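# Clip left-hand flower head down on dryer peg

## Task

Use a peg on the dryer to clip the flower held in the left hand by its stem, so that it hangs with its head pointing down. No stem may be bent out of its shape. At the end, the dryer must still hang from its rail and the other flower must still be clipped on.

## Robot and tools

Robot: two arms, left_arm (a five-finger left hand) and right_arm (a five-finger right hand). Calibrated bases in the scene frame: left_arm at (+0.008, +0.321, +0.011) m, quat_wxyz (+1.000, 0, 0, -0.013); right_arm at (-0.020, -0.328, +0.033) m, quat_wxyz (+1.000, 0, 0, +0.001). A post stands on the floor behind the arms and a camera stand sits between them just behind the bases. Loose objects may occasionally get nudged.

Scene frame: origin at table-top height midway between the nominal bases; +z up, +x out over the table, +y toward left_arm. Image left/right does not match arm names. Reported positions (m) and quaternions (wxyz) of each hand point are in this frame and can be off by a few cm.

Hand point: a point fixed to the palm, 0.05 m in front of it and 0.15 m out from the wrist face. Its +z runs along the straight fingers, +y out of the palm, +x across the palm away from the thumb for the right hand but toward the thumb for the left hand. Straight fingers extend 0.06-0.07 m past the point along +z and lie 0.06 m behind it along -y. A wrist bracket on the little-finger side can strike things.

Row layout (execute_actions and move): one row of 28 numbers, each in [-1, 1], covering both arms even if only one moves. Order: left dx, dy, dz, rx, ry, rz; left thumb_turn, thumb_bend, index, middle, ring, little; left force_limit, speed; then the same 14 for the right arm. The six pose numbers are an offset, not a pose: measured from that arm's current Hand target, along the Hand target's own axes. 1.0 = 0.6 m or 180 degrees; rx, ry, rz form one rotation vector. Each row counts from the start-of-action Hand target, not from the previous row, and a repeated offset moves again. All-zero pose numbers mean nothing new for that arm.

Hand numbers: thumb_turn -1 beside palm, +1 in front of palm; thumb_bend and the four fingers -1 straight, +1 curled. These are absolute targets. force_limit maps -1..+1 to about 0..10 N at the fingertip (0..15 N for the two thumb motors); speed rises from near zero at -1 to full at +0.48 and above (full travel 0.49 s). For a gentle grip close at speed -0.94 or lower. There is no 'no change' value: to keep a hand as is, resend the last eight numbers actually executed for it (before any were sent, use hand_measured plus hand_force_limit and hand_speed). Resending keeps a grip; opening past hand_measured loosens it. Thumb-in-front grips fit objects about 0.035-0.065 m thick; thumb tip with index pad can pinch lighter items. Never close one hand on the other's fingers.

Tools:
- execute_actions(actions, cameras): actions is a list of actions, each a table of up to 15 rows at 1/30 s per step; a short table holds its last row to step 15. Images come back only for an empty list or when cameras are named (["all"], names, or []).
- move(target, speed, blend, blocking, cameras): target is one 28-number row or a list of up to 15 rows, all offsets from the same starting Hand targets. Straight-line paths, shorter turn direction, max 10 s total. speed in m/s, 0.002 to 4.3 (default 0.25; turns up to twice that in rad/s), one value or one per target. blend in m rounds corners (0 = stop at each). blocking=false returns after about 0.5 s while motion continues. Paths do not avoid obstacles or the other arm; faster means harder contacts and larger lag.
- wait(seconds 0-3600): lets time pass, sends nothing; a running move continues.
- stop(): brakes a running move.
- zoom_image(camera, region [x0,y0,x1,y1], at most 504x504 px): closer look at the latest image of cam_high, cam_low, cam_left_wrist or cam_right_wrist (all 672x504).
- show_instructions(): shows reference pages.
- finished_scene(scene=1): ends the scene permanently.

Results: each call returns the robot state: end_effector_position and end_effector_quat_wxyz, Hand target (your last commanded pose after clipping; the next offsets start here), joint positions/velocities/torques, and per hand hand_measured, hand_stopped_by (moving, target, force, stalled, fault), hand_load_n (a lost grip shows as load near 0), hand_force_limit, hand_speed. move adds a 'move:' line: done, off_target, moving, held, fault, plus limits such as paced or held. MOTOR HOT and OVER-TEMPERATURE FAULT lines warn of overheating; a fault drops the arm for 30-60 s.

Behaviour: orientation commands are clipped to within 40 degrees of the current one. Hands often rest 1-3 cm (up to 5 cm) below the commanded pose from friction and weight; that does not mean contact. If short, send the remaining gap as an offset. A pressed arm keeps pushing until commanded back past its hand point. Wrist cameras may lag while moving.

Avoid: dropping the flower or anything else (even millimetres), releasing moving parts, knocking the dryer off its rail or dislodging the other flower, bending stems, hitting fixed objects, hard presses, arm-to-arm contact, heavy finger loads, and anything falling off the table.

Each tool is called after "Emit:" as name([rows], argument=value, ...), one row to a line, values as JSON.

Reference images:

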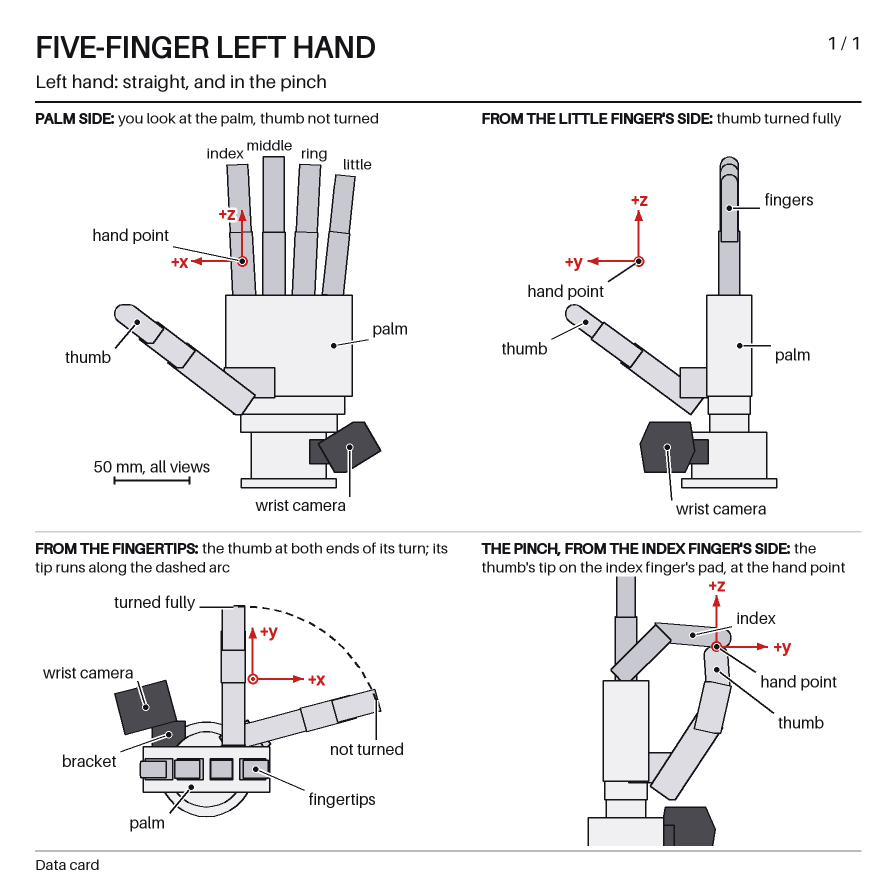

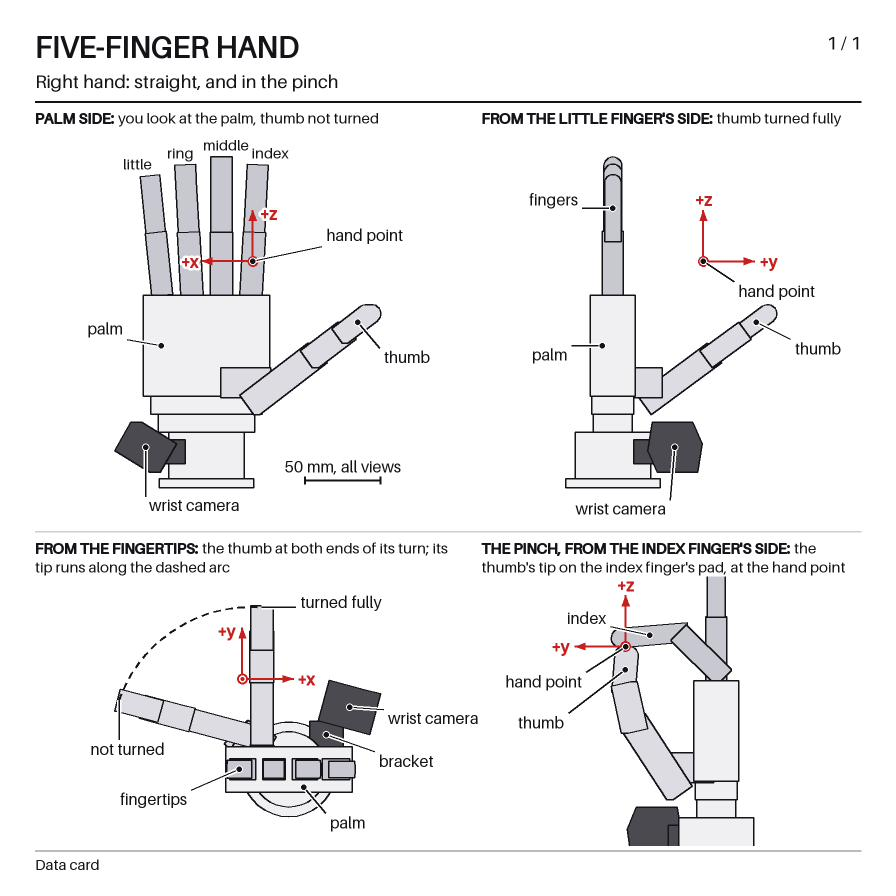

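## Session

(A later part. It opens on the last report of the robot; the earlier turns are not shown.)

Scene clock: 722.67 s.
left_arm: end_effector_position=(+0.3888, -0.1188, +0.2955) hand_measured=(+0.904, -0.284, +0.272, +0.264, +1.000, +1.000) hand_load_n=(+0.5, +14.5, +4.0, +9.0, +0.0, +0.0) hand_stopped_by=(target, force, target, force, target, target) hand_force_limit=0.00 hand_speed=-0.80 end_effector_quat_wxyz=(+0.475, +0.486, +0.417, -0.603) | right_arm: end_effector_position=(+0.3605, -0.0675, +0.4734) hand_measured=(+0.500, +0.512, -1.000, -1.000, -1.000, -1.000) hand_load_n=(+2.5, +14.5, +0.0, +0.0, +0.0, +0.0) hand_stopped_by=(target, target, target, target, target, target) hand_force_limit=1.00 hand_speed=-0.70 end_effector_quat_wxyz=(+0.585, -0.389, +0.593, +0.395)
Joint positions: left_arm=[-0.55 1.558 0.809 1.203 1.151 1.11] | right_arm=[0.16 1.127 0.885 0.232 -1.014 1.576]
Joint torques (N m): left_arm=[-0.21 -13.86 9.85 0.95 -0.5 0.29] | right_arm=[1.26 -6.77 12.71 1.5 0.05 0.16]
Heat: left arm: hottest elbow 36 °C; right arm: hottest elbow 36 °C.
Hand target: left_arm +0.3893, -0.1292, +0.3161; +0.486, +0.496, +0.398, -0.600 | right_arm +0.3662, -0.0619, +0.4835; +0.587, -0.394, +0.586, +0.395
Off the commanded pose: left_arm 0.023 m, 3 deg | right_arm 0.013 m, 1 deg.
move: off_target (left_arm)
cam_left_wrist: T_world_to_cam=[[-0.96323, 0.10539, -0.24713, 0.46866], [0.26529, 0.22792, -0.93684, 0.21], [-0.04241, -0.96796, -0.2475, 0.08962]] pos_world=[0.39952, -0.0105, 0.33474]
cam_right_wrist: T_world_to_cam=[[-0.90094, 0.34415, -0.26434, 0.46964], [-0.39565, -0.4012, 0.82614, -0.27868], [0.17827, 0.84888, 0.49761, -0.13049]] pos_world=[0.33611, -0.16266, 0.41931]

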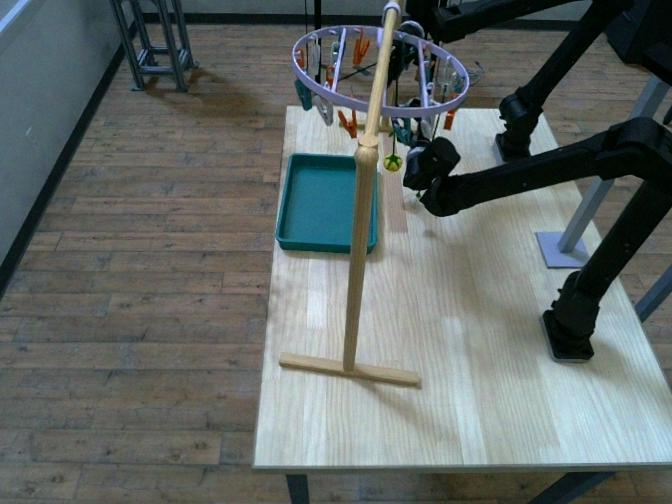

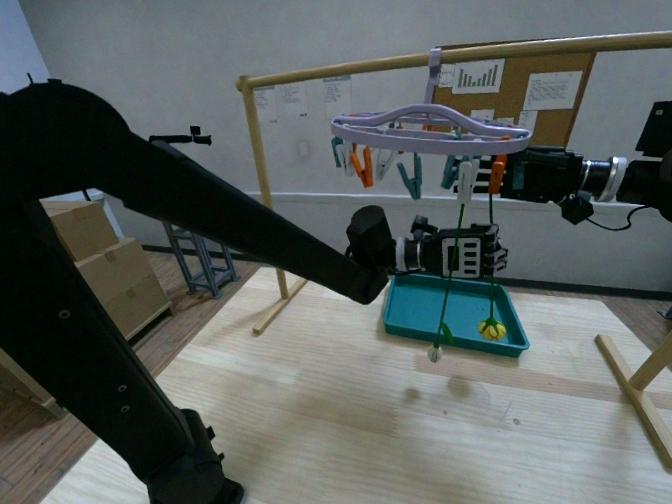

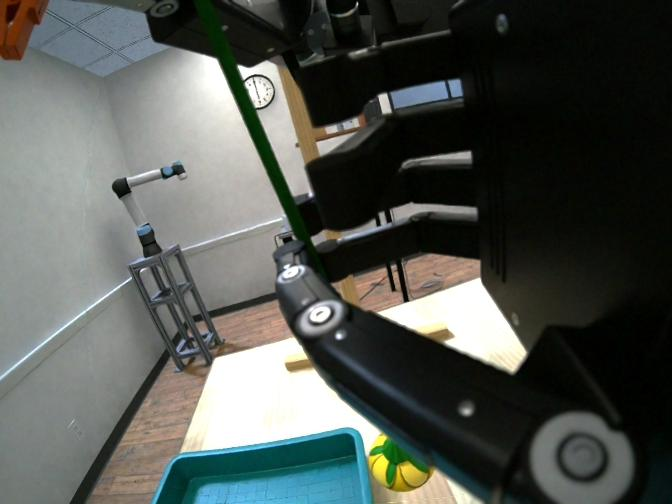

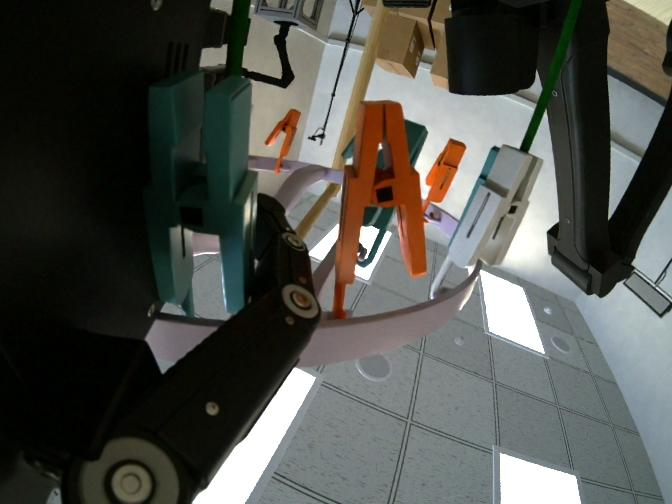

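Emit:
move(target=[0.003,-0.024,0.0152,0,0,0,0.904,-0.284,0.272,0.264,1.0,1.0,0.0,-0.8,0,0,0,0,0,0,0.5,0.52,-1.0,-1.0,-1.0,-1.0,1.0,-0.7], speed=0.03, cameras=["all"])

Emit:
zoom_image(camera="cam_low", region=[430, 130, 550, 230])

Emit:
zoom_image(camera="cam_right_wrist", region=[140, 0, 320, 190])

Scene clock: 725.63 s.
left_arm: end_effector_position=(+0.3783, -0.1285, +0.3077) hand_measured=(+0.904, -0.284, +0.272, +0.264, +1.000, +1.000) hand_load_n=(+0.5, +14.5, +4.5, +9.0, +0.0, +0.0) hand_stopped_by=(target, force, target, force, target, target) hand_force_limit=0.00 hand_speed=-0.80 end_effector_quat_wxyz=(+0.483, +0.490, +0.408, -0.600) | right_arm: end_effector_position=(+0.3605, -0.0675, +0.4734) hand_measured=(+0.500, +0.512, -1.000, -1.000, -1.000, -1.000) hand_load_n=(+2.5, +14.0, +0.0, +0.0, +0.0, +0.0) hand_stopped_by=(target, target, target, target, target, target) hand_force_limit=1.00 hand_speed=-0.70 end_effector_quat_wxyz=(+0.585, -0.389, +0.593, +0.395)
Joint positions: left_arm=[-0.582 1.53 0.809 1.168 1.122 1.146] | right_arm=[0.16 1.127 0.885 0.232 -1.014 1.576]
Joint torques (N m): left_arm=[-0.21 -13.51 8.14 1.02 -0.49 0.22] | right_arm=[1.44 -6.65 12.92 1.39 0.07 0.17]
Heat: left arm: hottest elbow 36 °C; right arm: hottest elbow 36 °C.
Hand target: left_arm +0.3732, -0.1354, +0.3159; +0.486, +0.496, +0.398, -0.600 | right_arm +0.3662, -0.0619, +0.4835; +0.587, -0.394, +0.586, +0.395
Off the commanded pose: left_arm 0.012 m, 1 deg | right_arm 0.013 m, 1 deg.
move: off_target (left_arm)
cam_left_wrist: T_world_to_cam=[[-0.95761, 0.10167, -0.26952, 0.46693], [0.28568, 0.21538, -0.93381, 0.21623], [-0.03689, -0.97122, -0.23529, 0.07666]] pos_world=[0.38819, -0.01959, 0.3458]
cam_right_wrist: T_world_to_cam=[[-0.90094, 0.34415, -0.26434, 0.46964], [-0.39565, -0.4012, 0.82614, -0.27868], [0.17827, 0.84888, 0.49761, -0.13049]] pos_world=[0.33611, -0.16266, 0.41931]

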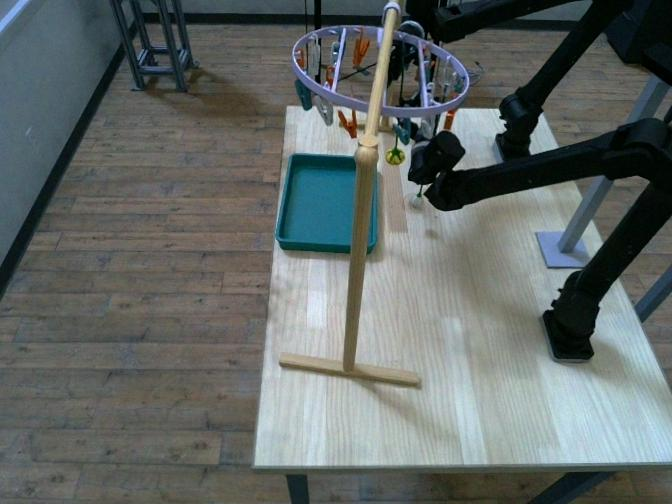

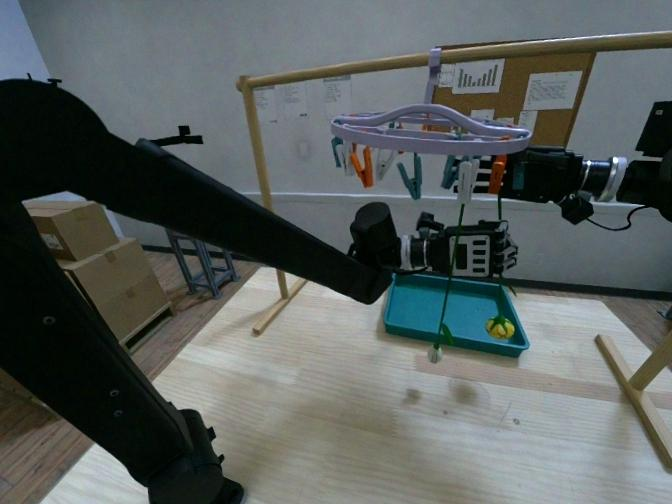

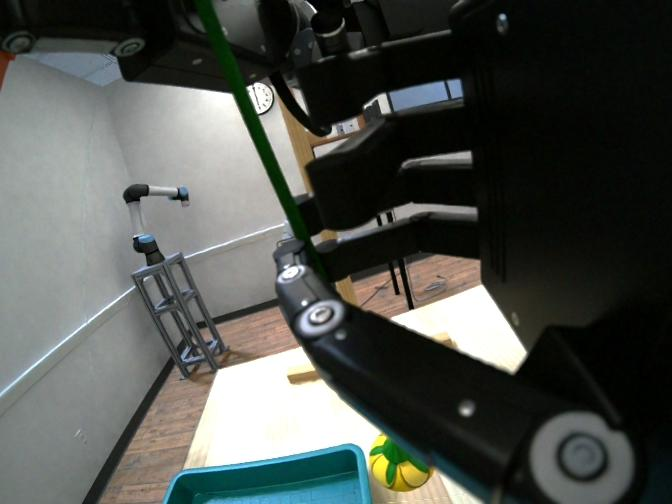

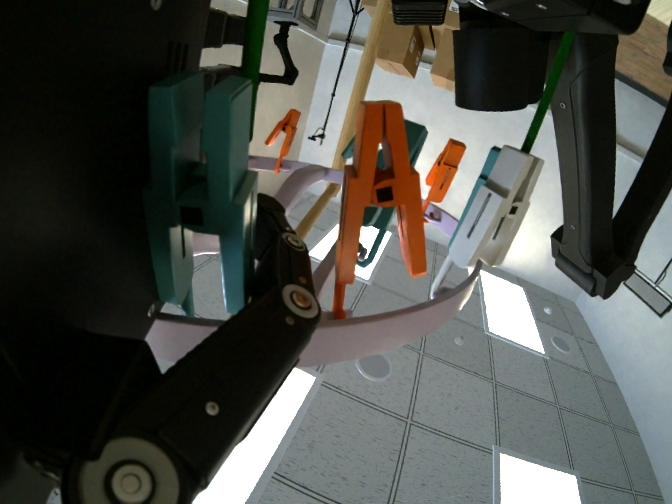

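Scaled by 4.200 from the camera's image (finer frame: 960x720).

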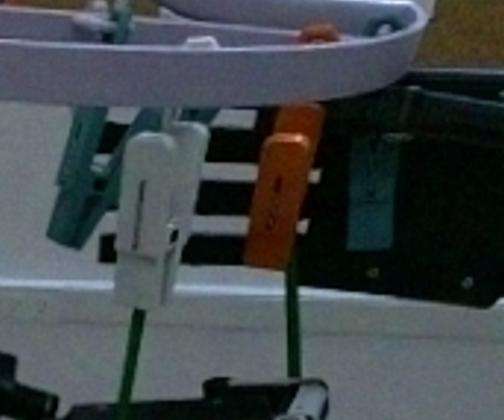

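Scaled by 2.653 from the camera's image (finer frame: 960x720).

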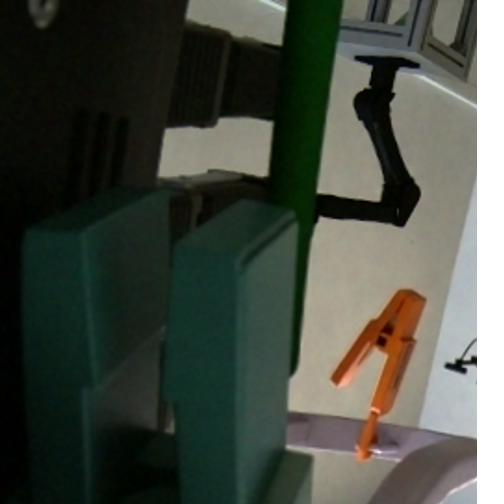

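Emit:
move(target=[0,0,0,0,0,0,0.904,-0.284,0.272,0.264,1.0,1.0,0.0,-0.8,0,0,0,0,0,0,0.5,0.58,-1.0,-1.0,-1.0,-1.0,1.0,-0.5], speed=0.03, cameras=["cam_low","cam_right_wrist"])

Emit:
zoom_image(camera="cam_low", region=[430, 130, 550, 230])

Emit:
zoom_image(camera="cam_right_wrist", region=[140, 0, 320, 190])

Scene clock: 731.67 s.
left_arm: end_effector_position=(+0.3783, -0.1285, +0.3078) hand_measured=(+0.904, -0.284, +0.272, +0.264, +1.000, +1.000) hand_load_n=(+0.5, +15.0, +4.0, +9.0, -0.5, +0.0) hand_stopped_by=(target, force, target, force, target, target) hand_force_limit=0.00 hand_speed=-0.80 end_effector_quat_wxyz=(+0.484, +0.490, +0.408, -0.600) | right_arm: end_effector_position=(+0.3605, -0.0675, +0.4734) hand_measured=(+0.500, +0.528, -1.000, -1.000, -1.000, -1.000) hand_load_n=(+3.0, +15.0, +0.0, +0.0, +0.0, +0.0) hand_stopped_by=(target, force, target, target, target, target) hand_force_limit=1.00 hand_speed=-0.50 end_effector_quat_wxyz=(+0.585, -0.389, +0.593, +0.395)
Joint positions: left_arm=[-0.582 1.53 0.809 1.168 1.122 1.147] | right_arm=[0.16 1.127 0.885 0.232 -1.014 1.576]
Joint torques (N m): left_arm=[-0.26 -13.51 8.14 0.96 -0.49 0.25] | right_arm=[1.38 -6.95 12.85 1.35 0.09 0.15]
Heat: left arm: hottest elbow 36 °C; right arm: hottest elbow 36 °C.
Hand target: left_arm +0.3732, -0.1354, +0.3160; +0.486, +0.496, +0.398, -0.600 | right_arm +0.3662, -0.0619, +0.4835; +0.587, -0.394, +0.586, +0.395
Off the commanded pose: left_arm 0.012 m, 1 deg | right_arm 0.013 m, 1 deg.
move: done
cam_right_wrist: T_world_to_cam=[[-0.90094, 0.34415, -0.26434, 0.46964], [-0.39565, -0.4012, 0.82614, -0.27868], [0.17827, 0.84888, 0.49761, -0.13049]] pos_world=[0.33611, -0.16266, 0.41931]

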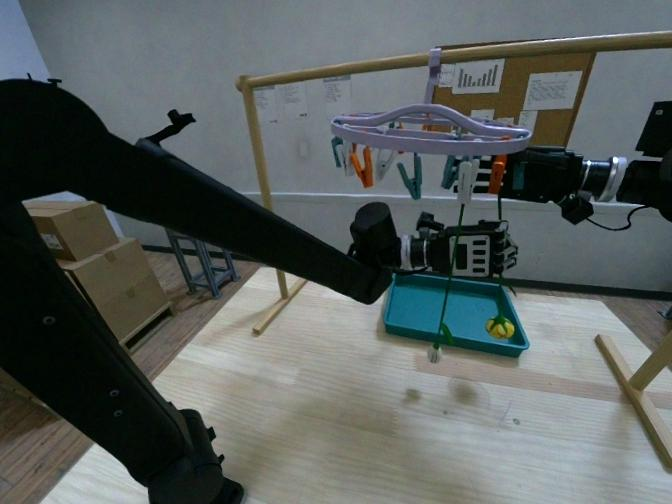

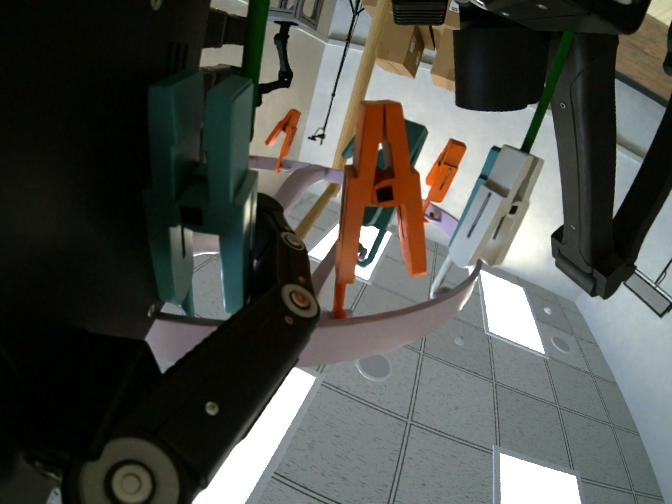

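Scaled by 4.200 from the camera's image (finer frame: 960x720).

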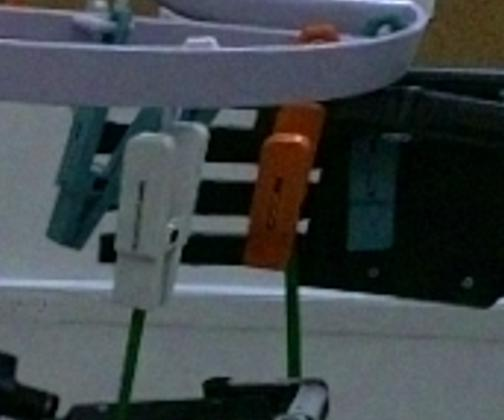

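Scaled by 2.653 from the camera's image (finer frame: 960x720).

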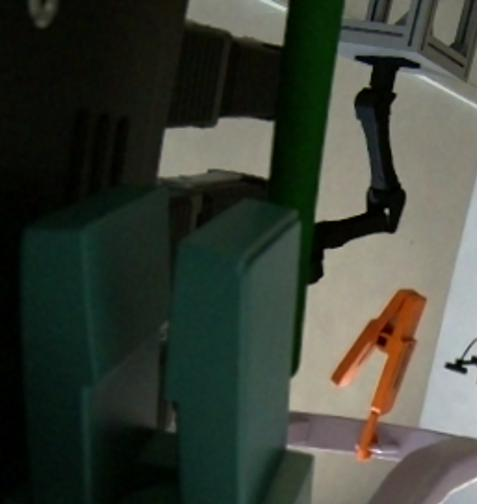

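Emit:
move(target=[0.0098,-0.0004,0.0242,0,0,0,0.904,-0.284,0.272,0.264,1.0,1.0,0.0,-0.8,0,0,0,0,0,0,0.5,0.58,-1.0,-1.0,-1.0,-1.0,1.0,-0.5], speed=0.02, cameras=["cam_low","cam_right_wrist","cam_left_wrist"])

Emit:
zoom_image(camera="cam_low", region=[430, 130, 550, 230])

Emit:
zoom_image(camera="cam_right_wrist", region=[140, 0, 320, 190])

Scene clock: 735.50 s.
left_arm: end_effector_position=(+0.3709, -0.1402, +0.3061) hand_measured=(+0.904, -0.284, +0.272, +0.264, +1.000, +1.000) hand_load_n=(+1.0, +15.0, +4.0, +9.0, +0.0, +0.0) hand_stopped_by=(target, force, target, force, target, target) hand_force_limit=0.00 hand_speed=-0.80 end_effector_quat_wxyz=(+0.484, +0.490, +0.408, -0.600) | right_arm: end_effector_position=(+0.3605, -0.0675, +0.4734) hand_measured=(+0.500, +0.528, -1.000, -1.000, -1.000, -1.000) hand_load_n=(+3.0, +15.0, +0.0, +0.0, +0.0, +0.0) hand_stopped_by=(target, force, target, target, target, target) hand_force_limit=1.00 hand_speed=-0.50 end_effector_quat_wxyz=(+0.585, -0.389, +0.593, +0.395)
Joint positions: left_arm=[-0.615 1.53 0.809 1.142 1.092 1.177] | right_arm=[0.16 1.127 0.885 0.232 -1.014 1.576]
Joint torques (N m): left_arm=[-0.26 -12.34 9.14 1.13 -0.46 0.19] | right_arm=[1.26 -6.95 12.79 1.39 0.07 0.17]
Heat: left arm: hottest elbow 36 °C; right arm: hottest elbow 36 °C.
Hand target: left_arm +0.3698, -0.1504, +0.3129; +0.486, +0.496, +0.398, -0.600 | right_arm +0.3662, -0.0619, +0.4835; +0.587, -0.394, +0.586, +0.395
Off the commanded pose: left_arm 0.012 m, 1 deg | right_arm 0.013 m, 1 deg.
move: off_target (left_arm)
cam_left_wrist: T_world_to_cam=[[-0.95736, 0.10102, -0.27065, 0.46073], [0.28662, 0.21497, -0.93361, 0.2188], [-0.03613, -0.97138, -0.23476, 0.06403]] pos_world=[0.38069, -0.03138, 0.34401]
cam_right_wrist: T_world_to_cam=[[-0.90094, 0.34415, -0.26434, 0.46964], [-0.39565, -0.4012, 0.82614, -0.27868], [0.17827, 0.84888, 0.49761, -0.13049]] pos_world=[0.33611, -0.16266, 0.41931]
Images, in order (width x height): cam_low 672x504, cam_left_wrist 672x504, cam_right_wrist 672x504.

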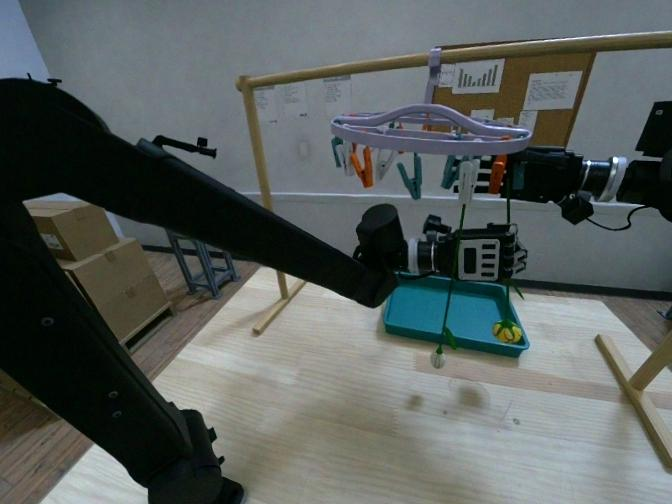

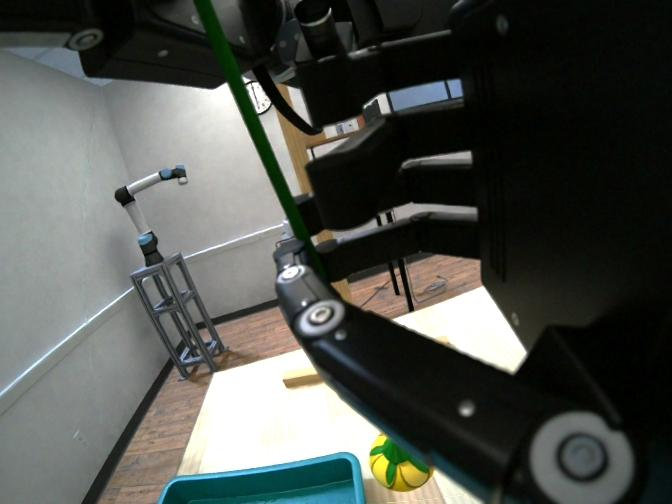

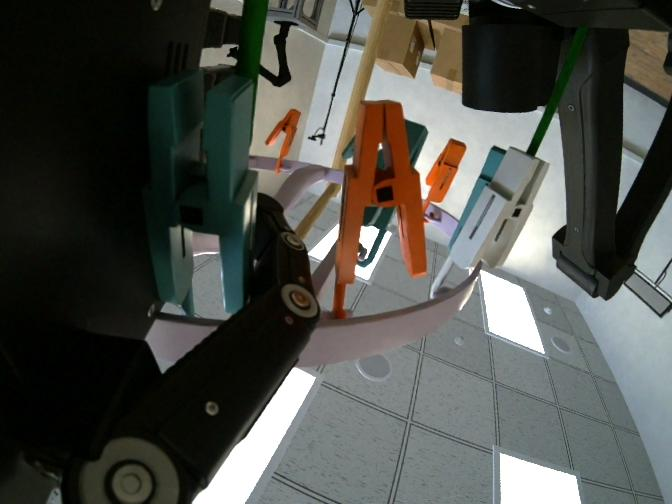

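Scaled by 4.200 from the camera's image (finer frame: 960x720).

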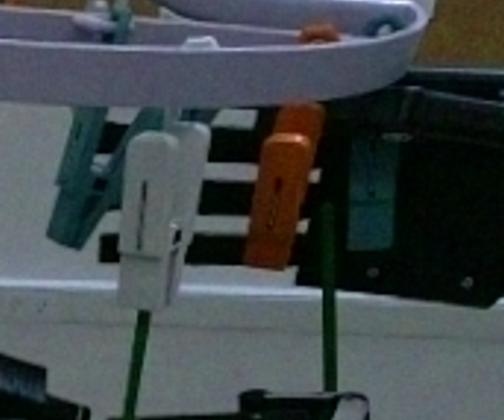

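Scaled by 2.653 from the camera's image (finer frame: 960x720).

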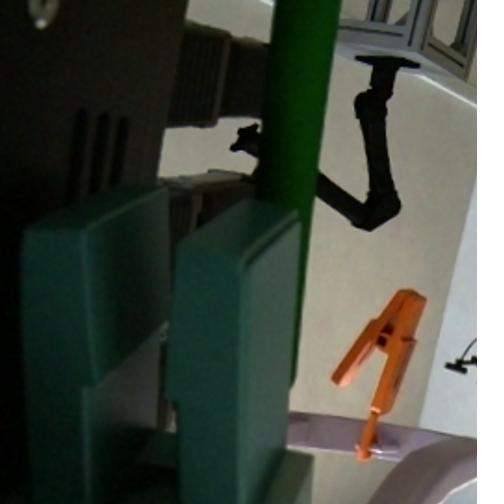

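Emit:
move(target=[0,0.0165,0.0,0,0,0,0.904,-0.284,0.272,0.264,1.0,1.0,0.0,-0.8,0,0,0,0,0,0,0.5,0.58,-1.0,-1.0,-1.0,-1.0,1.0,-0.5], speed=0.02, cameras=["cam_low","cam_right_wrist"])

Emit:
zoom_image(camera="cam_low", region=[430, 130, 550, 230])

Emit:
zoom_image(camera="cam_right_wrist", region=[140, 0, 320, 190])

Scene clock: 738.40 s.
left_arm: end_effector_position=(+0.3732, -0.1424, +0.3078) hand_measured=(+0.904, -0.284, +0.272, +0.264, +1.000, +1.000) hand_load_n=(+1.0, +15.0, +4.0, +9.5, +0.0, +0.0) hand_stopped_by=(target, force, target, force, target, target) hand_force_limit=0.00 hand_speed=-0.80 end_effector_quat_wxyz=(+0.484, +0.491, +0.405, -0.600) | right_arm: end_effector_position=(+0.3605, -0.0675, +0.4734) hand_measured=(+0.500, +0.528, -1.000, -1.000, -1.000, -1.000) hand_load_n=(+3.0, +15.5, +0.0, +0.0, +0.0, +0.0) hand_stopped_by=(target, force, target, target, target, target) hand_force_limit=1.00 hand_speed=-0.50 end_effector_quat_wxyz=(+0.585, -0.389, +0.593, +0.395)
Joint positions: left_arm=[-0.615 1.537 0.82 1.142 1.095 1.178] | right_arm=[0.16 1.127 0.885 0.232 -1.014 1.576]
Joint torques (N m): left_arm=[0.56 -11.22 10.14 1.17 -0.27 0.17] | right_arm=[1.32 -6.77 12.81 1.43 0.1 0.15]
Heat: left arm: hottest elbow 36 °C; right arm: hottest elbow 36 °C.
Hand target: left_arm +0.3794, -0.1525, +0.3131; +0.486, +0.496, +0.398, -0.600 | right_arm +0.3662, -0.0619, +0.4835; +0.587, -0.394, +0.586, +0.395
Off the commanded pose: left_arm 0.013 m, 1 deg | right_arm 0.013 m, 1 deg.
move: off_target (left_arm)
cam_right_wrist: T_world_to_cam=[[-0.90094, 0.34415, -0.26434, 0.46964], [-0.39565, -0.4012, 0.82614, -0.27868], [0.17827, 0.84888, 0.49761, -0.13049]] pos_world=[0.33611, -0.16266, 0.41931]

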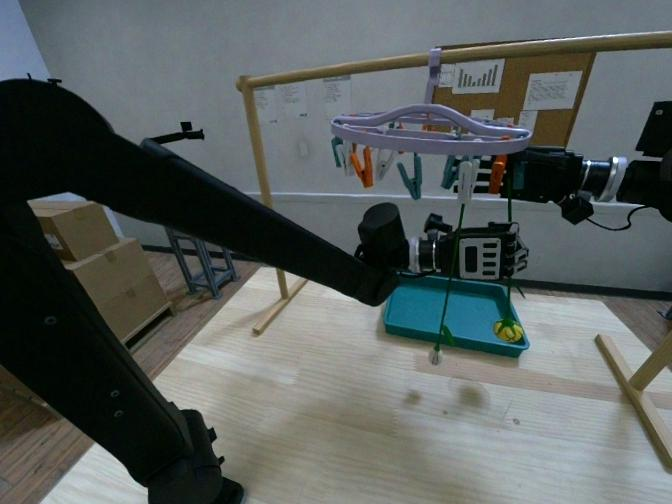

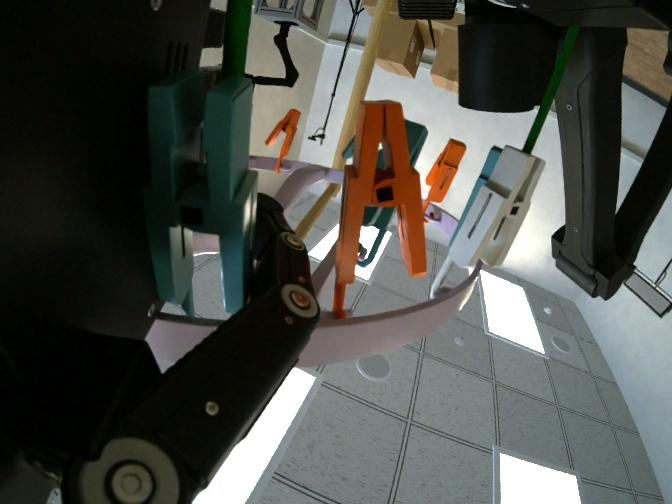

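Scaled by 4.200 from the camera's image (finer frame: 960x720).

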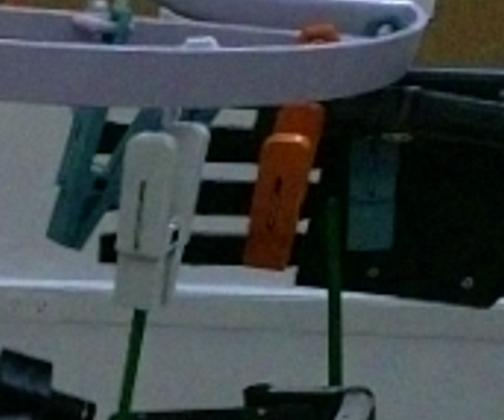

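Scaled by 2.653 from the camera's image (finer frame: 960x720).

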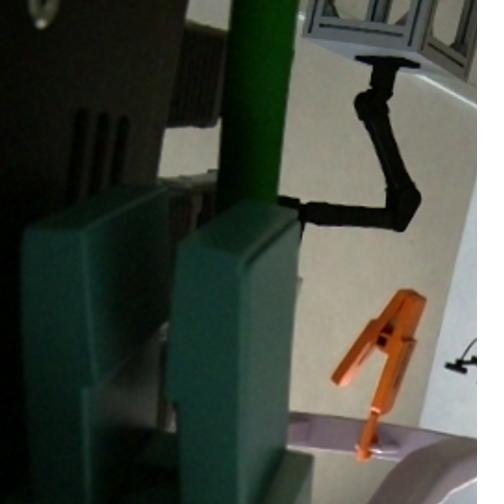

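Emit:
move(target=[0.0034,-0.0063,0.0178,0,0,0,0.904,-0.284,0.272,0.264,1.0,1.0,0.0,-0.8,0,0,0,0,0,0,0.5,0.58,-1.0,-1.0,-1.0,-1.0,1.0,-0.5], speed=0.02, cameras=["cam_low","cam_right_wrist"])

Emit:
zoom_image(camera="cam_low", region=[430, 130, 550, 230])

Emit:
zoom_image(camera="cam_right_wrist", region=[140, 0, 320, 190])

Scene clock: 742.03 s.
left_arm: end_effector_position=(+0.3706, -0.1480, +0.3057) hand_measured=(+0.904, -0.284, +0.272, +0.264, +1.000, +1.000) hand_load_n=(+0.5, +14.5, +4.0, +9.0, +0.0, +0.0) hand_stopped_by=(target, force, target, force, target, target) hand_force_limit=0.00 hand_speed=-0.80 end_effector_quat_wxyz=(+0.483, +0.489, +0.409, -0.600) | right_arm: end_effector_position=(+0.3605, -0.0675, +0.4734) hand_measured=(+0.500, +0.528, -1.000, -1.000, -1.000, -1.000) hand_load_n=(+3.0, +15.0, +0.0, +0.0, +0.0, +0.0) hand_stopped_by=(target, force, target, target, target, target) hand_force_limit=1.00 hand_speed=-0.50 end_effector_quat_wxyz=(+0.585, -0.389, +0.593, +0.395)
Joint positions: left_arm=[-0.63 1.537 0.82 1.123 1.076 1.19] | right_arm=[0.16 1.127 0.885 0.232 -1.014 1.576]
Joint torques (N m): left_arm=[-0.32 -11.4 10.36 1.26 -0.4 0.27] | right_arm=[1.03 -6.89 12.92 1.36 0.06 0.19]
Heat: left arm: hottest elbow 37 °C; right arm: hottest elbow 36 °C.
Hand target: left_arm +0.3736, -0.1622, +0.3132; +0.486, +0.496, +0.398, -0.600 | right_arm +0.3662, -0.0619, +0.4835; +0.587, -0.394, +0.586, +0.395
Off the commanded pose: left_arm 0.016 m, 2 deg | right_arm 0.013 m, 1 deg.
move: off_target (left_arm)
cam_right_wrist: T_world_to_cam=[[-0.90094, 0.34415, -0.26434, 0.46964], [-0.39565, -0.4012, 0.82614, -0.27868], [0.17827, 0.84888, 0.49761, -0.13049]] pos_world=[0.33611, -0.16266, 0.41931]

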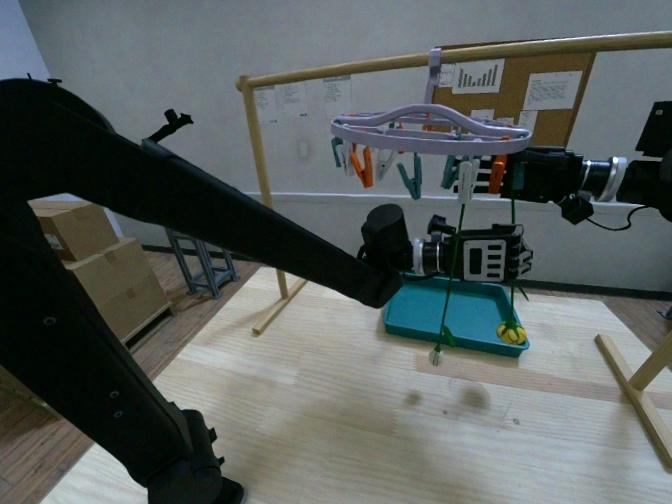

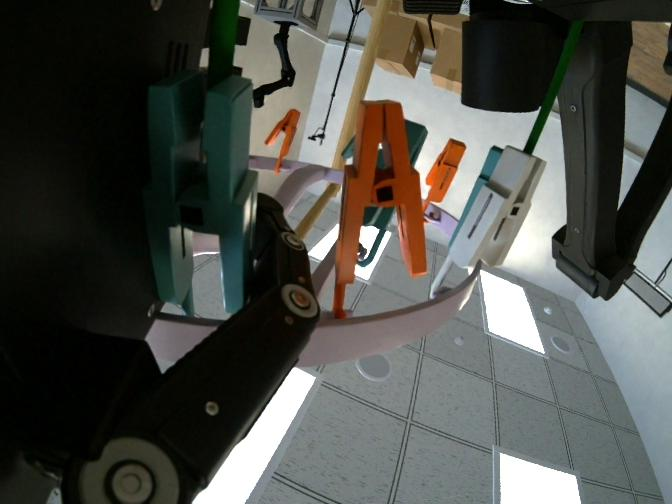

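Scaled by 4.200 from the camera's image (finer frame: 960x720).

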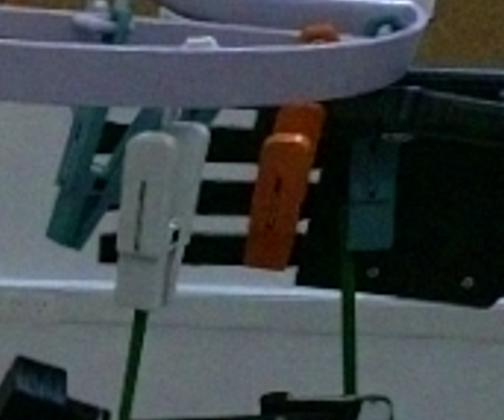

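Scaled by 2.653 from the camera's image (finer frame: 960x720).

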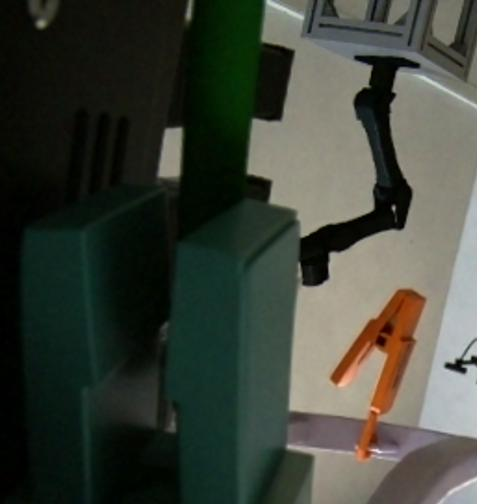

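Emit:
move(target=[0.0018,0.0025,0.0096,0,0,0,0.904,-0.284,0.272,0.264,1.0,1.0,0.0,-0.8,0,0,0,0,0,0,0.5,0.58,-1.0,-1.0,-1.0,-1.0,1.0,-0.5], speed=0.02, cameras=["cam_low","cam_right_wrist"])

Emit:
zoom_image(camera="cam_low", region=[430, 130, 550, 230])

Emit:
zoom_image(camera="cam_right_wrist", region=[140, 0, 320, 190])

Scene clock: 747.20 s.
left_arm: end_effector_position=(+0.3719, -0.1532, +0.3075) hand_measured=(+0.904, -0.284, +0.272, +0.264, +1.000, +1.000) hand_load_n=(+1.0, +15.0, +5.0, +7.5, +0.0, +0.0) hand_stopped_by=(target, force, target, force, target, target) hand_force_limit=0.00 hand_speed=-0.80 end_effector_quat_wxyz=(+0.485, +0.489, +0.408, -0.599) | right_arm: end_effector_position=(+0.3605, -0.0675, +0.4734) hand_measured=(+0.500, +0.528, -1.000, -1.000, -1.000, -1.000) hand_load_n=(+3.0, +15.0, +0.0, +0.0, -0.5, +0.0) hand_stopped_by=(target, force, target, target, target, target) hand_force_limit=1.00 hand_speed=-0.50 end_effector_quat_wxyz=(+0.585, -0.389, +0.593, +0.395)
Joint positions: left_arm=[-0.639 1.542 0.833 1.112 1.067 1.2] | right_arm=[0.16 1.127 0.885 0.232 -1.014 1.576]
Joint torques (N m): left_arm=[-0.5 -11.34 10.3 0.84 -0.39 0.23] | right_arm=[1.38 -7.18 12.83 1.39 0.07 0.17]
Heat: left arm: hottest elbow 37 °C; right arm: hottest elbow 36 °C.
Hand target: left_arm +0.3737, -0.1684, +0.3132; +0.486, +0.496, +0.398, -0.600 | right_arm +0.3662, -0.0619, +0.4835; +0.587, -0.394, +0.586, +0.395
Off the commanded pose: left_arm 0.016 m, 1 deg | right_arm 0.013 m, 1 deg.
move: off_target (left_arm)
cam_right_wrist: T_world_to_cam=[[-0.90094, 0.34415, -0.26434, 0.46964], [-0.39565, -0.4012, 0.82614, -0.27868], [0.17827, 0.84888, 0.49761, -0.13049]] pos_world=[0.33611, -0.16266, 0.41931]

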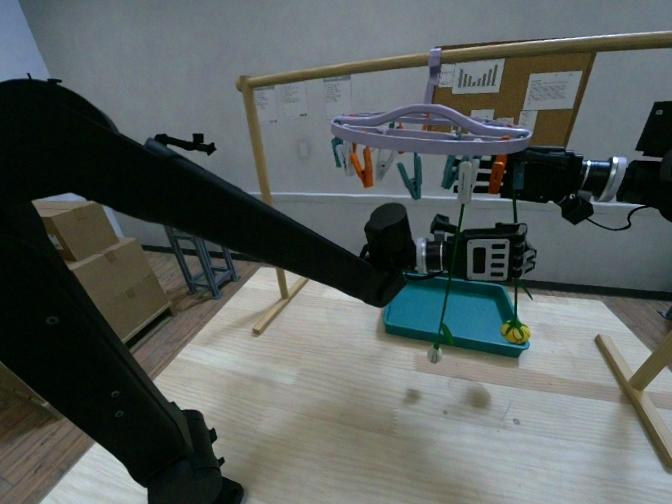

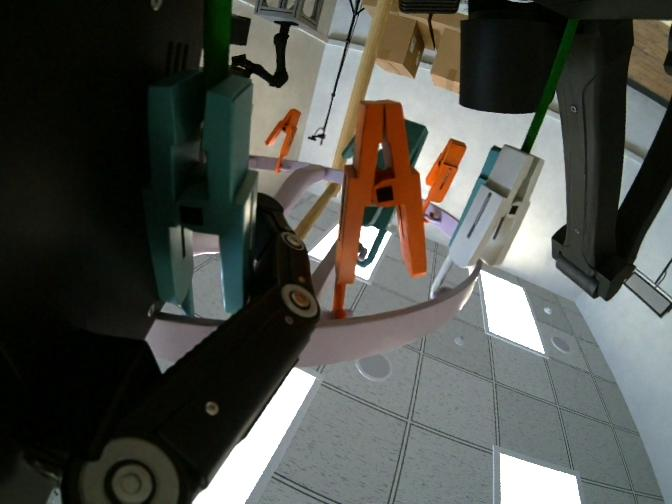

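Scaled by 4.200 from the camera's image (finer frame: 960x720).

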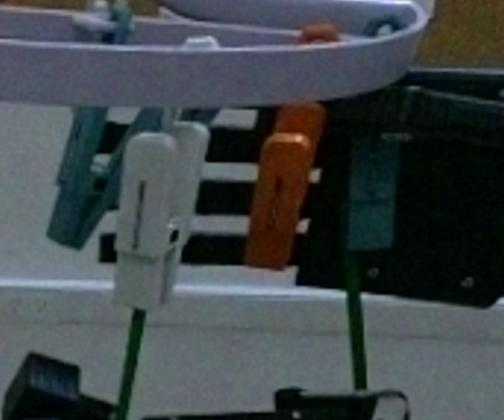

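Scaled by 2.653 from the camera's image (finer frame: 960x720).

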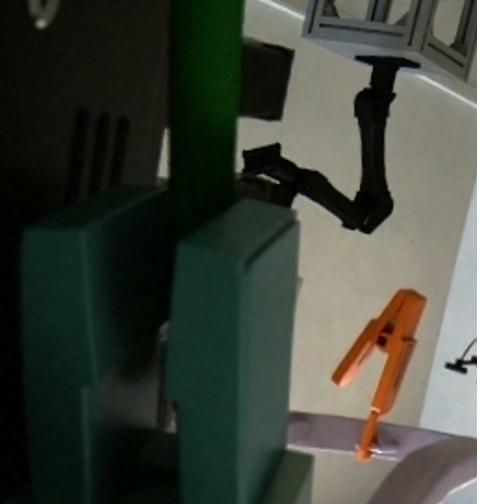

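Emit:
move(target=[0.0008,0.0040,0.0032,0,0,0,0.904,-0.284,0.272,0.264,1.0,1.0,0.0,-0.8,0,0,0,0,0,0,0.5,0.58,-1.0,-1.0,-1.0,-1.0,1.0,-0.5], speed=0.02, cameras=["cam_low","cam_right_wrist"])

Emit:
zoom_image(camera="cam_low", region=[430, 130, 550, 230])

Emit:
zoom_image(camera="cam_right_wrist", region=[140, 0, 320, 190])

Scene clock: 750.80 s.
left_arm: end_effector_position=(+0.3742, -0.1553, +0.3077) hand_measured=(+0.904, -0.284, +0.272, +0.264, +1.000, +1.000) hand_load_n=(+1.0, +14.5, +5.5, +7.5, +0.0, +0.0) hand_stopped_by=(target, force, target, force, target, target) hand_force_limit=0.00 hand_speed=-0.80 end_effector_quat_wxyz=(+0.486, +0.489, +0.408, -0.599) | right_arm: end_effector_position=(+0.3605, -0.0675, +0.4734) hand_measured=(+0.500, +0.528, -1.000, -1.000, -1.000, -1.000) hand_load_n=(+2.5, +15.0, +0.0, +0.0, +0.0, +0.0) hand_stopped_by=(target, force, target, target, target, target) hand_force_limit=1.00 hand_speed=-0.50 end_effector_quat_wxyz=(+0.585, -0.389, +0.593, +0.395)
Joint positions: left_arm=[-0.639 1.549 0.841 1.109 1.065 1.202] | right_arm=[0.16 1.127 0.885 0.232 -1.014 1.576]
Joint torques (N m): left_arm=[-0.56 -11.46 10.32 1.03 -0.39 0.25] | right_arm=[1.49 -7.12 12.78 1.48 0.06 0.14]
Heat: left arm: hottest elbow 37 °C; right arm: hottest elbow 36 °C.
Hand target: left_arm +0.3755, -0.1708, +0.3129; +0.486, +0.496, +0.398, -0.600 | right_arm +0.3662, -0.0619, +0.4835; +0.587, -0.394, +0.586, +0.395
Off the commanded pose: left_arm 0.016 m, 1 deg | right_arm 0.013 m, 1 deg.
move: off_target (left_arm)
cam_right_wrist: T_world_to_cam=[[-0.90094, 0.34415, -0.26434, 0.46964], [-0.39565, -0.4012, 0.82614, -0.27868], [0.17827, 0.84888, 0.49761, -0.13049]] pos_world=[0.33611, -0.16266, 0.41931]

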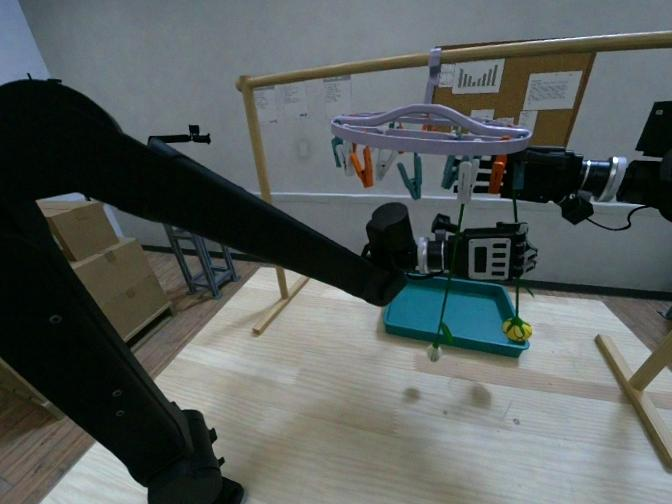

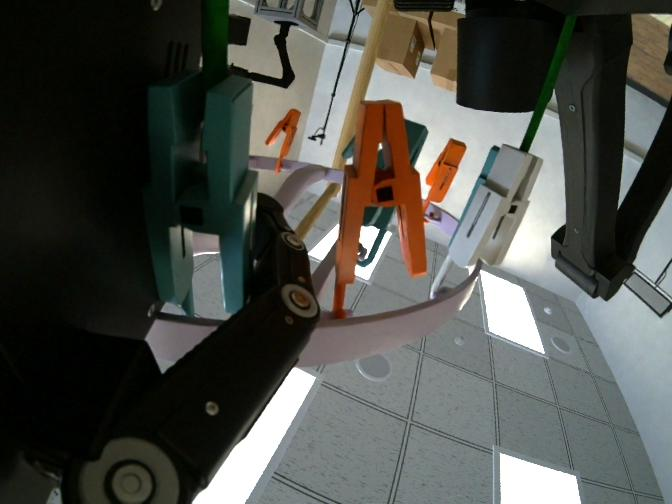

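Scaled by 4.200 from the camera's image (finer frame: 960x720).

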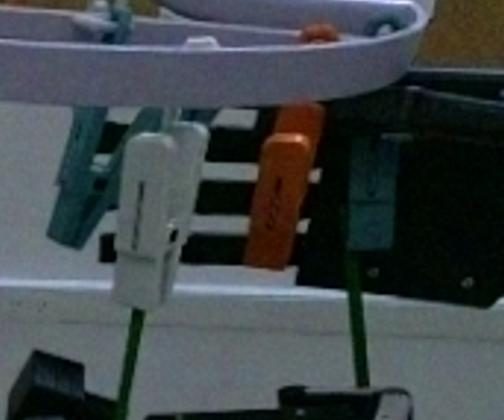

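Scaled by 2.653 from the camera's image (finer frame: 960x720).

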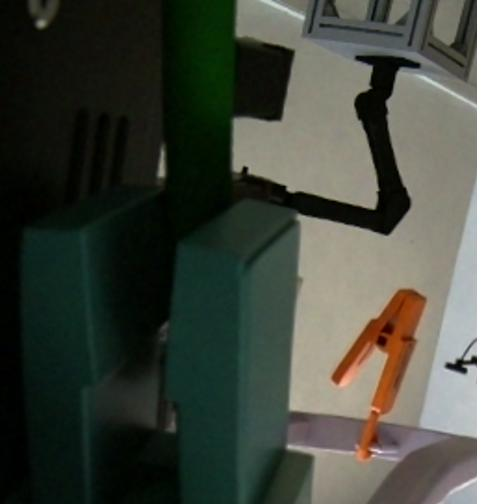

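Emit:
zoom_image(camera="cam_right_wrist", region=[170, 50, 250, 140])

Emit:
zoom_image(camera="cam_low", region=[495, 160, 535, 225])

Scaled by 5.600 from the camera's image (finer frame: 960x720).

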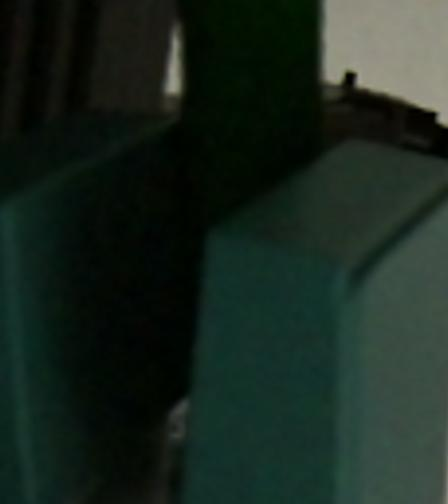

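Scaled by 7.754 from the camera's image (finer frame: 960x720).

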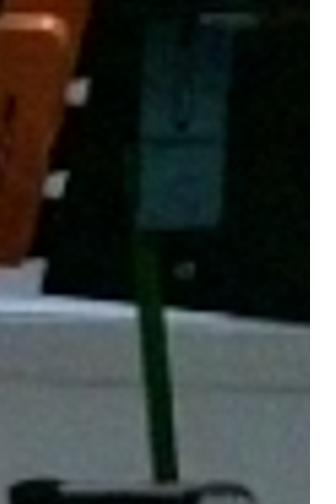

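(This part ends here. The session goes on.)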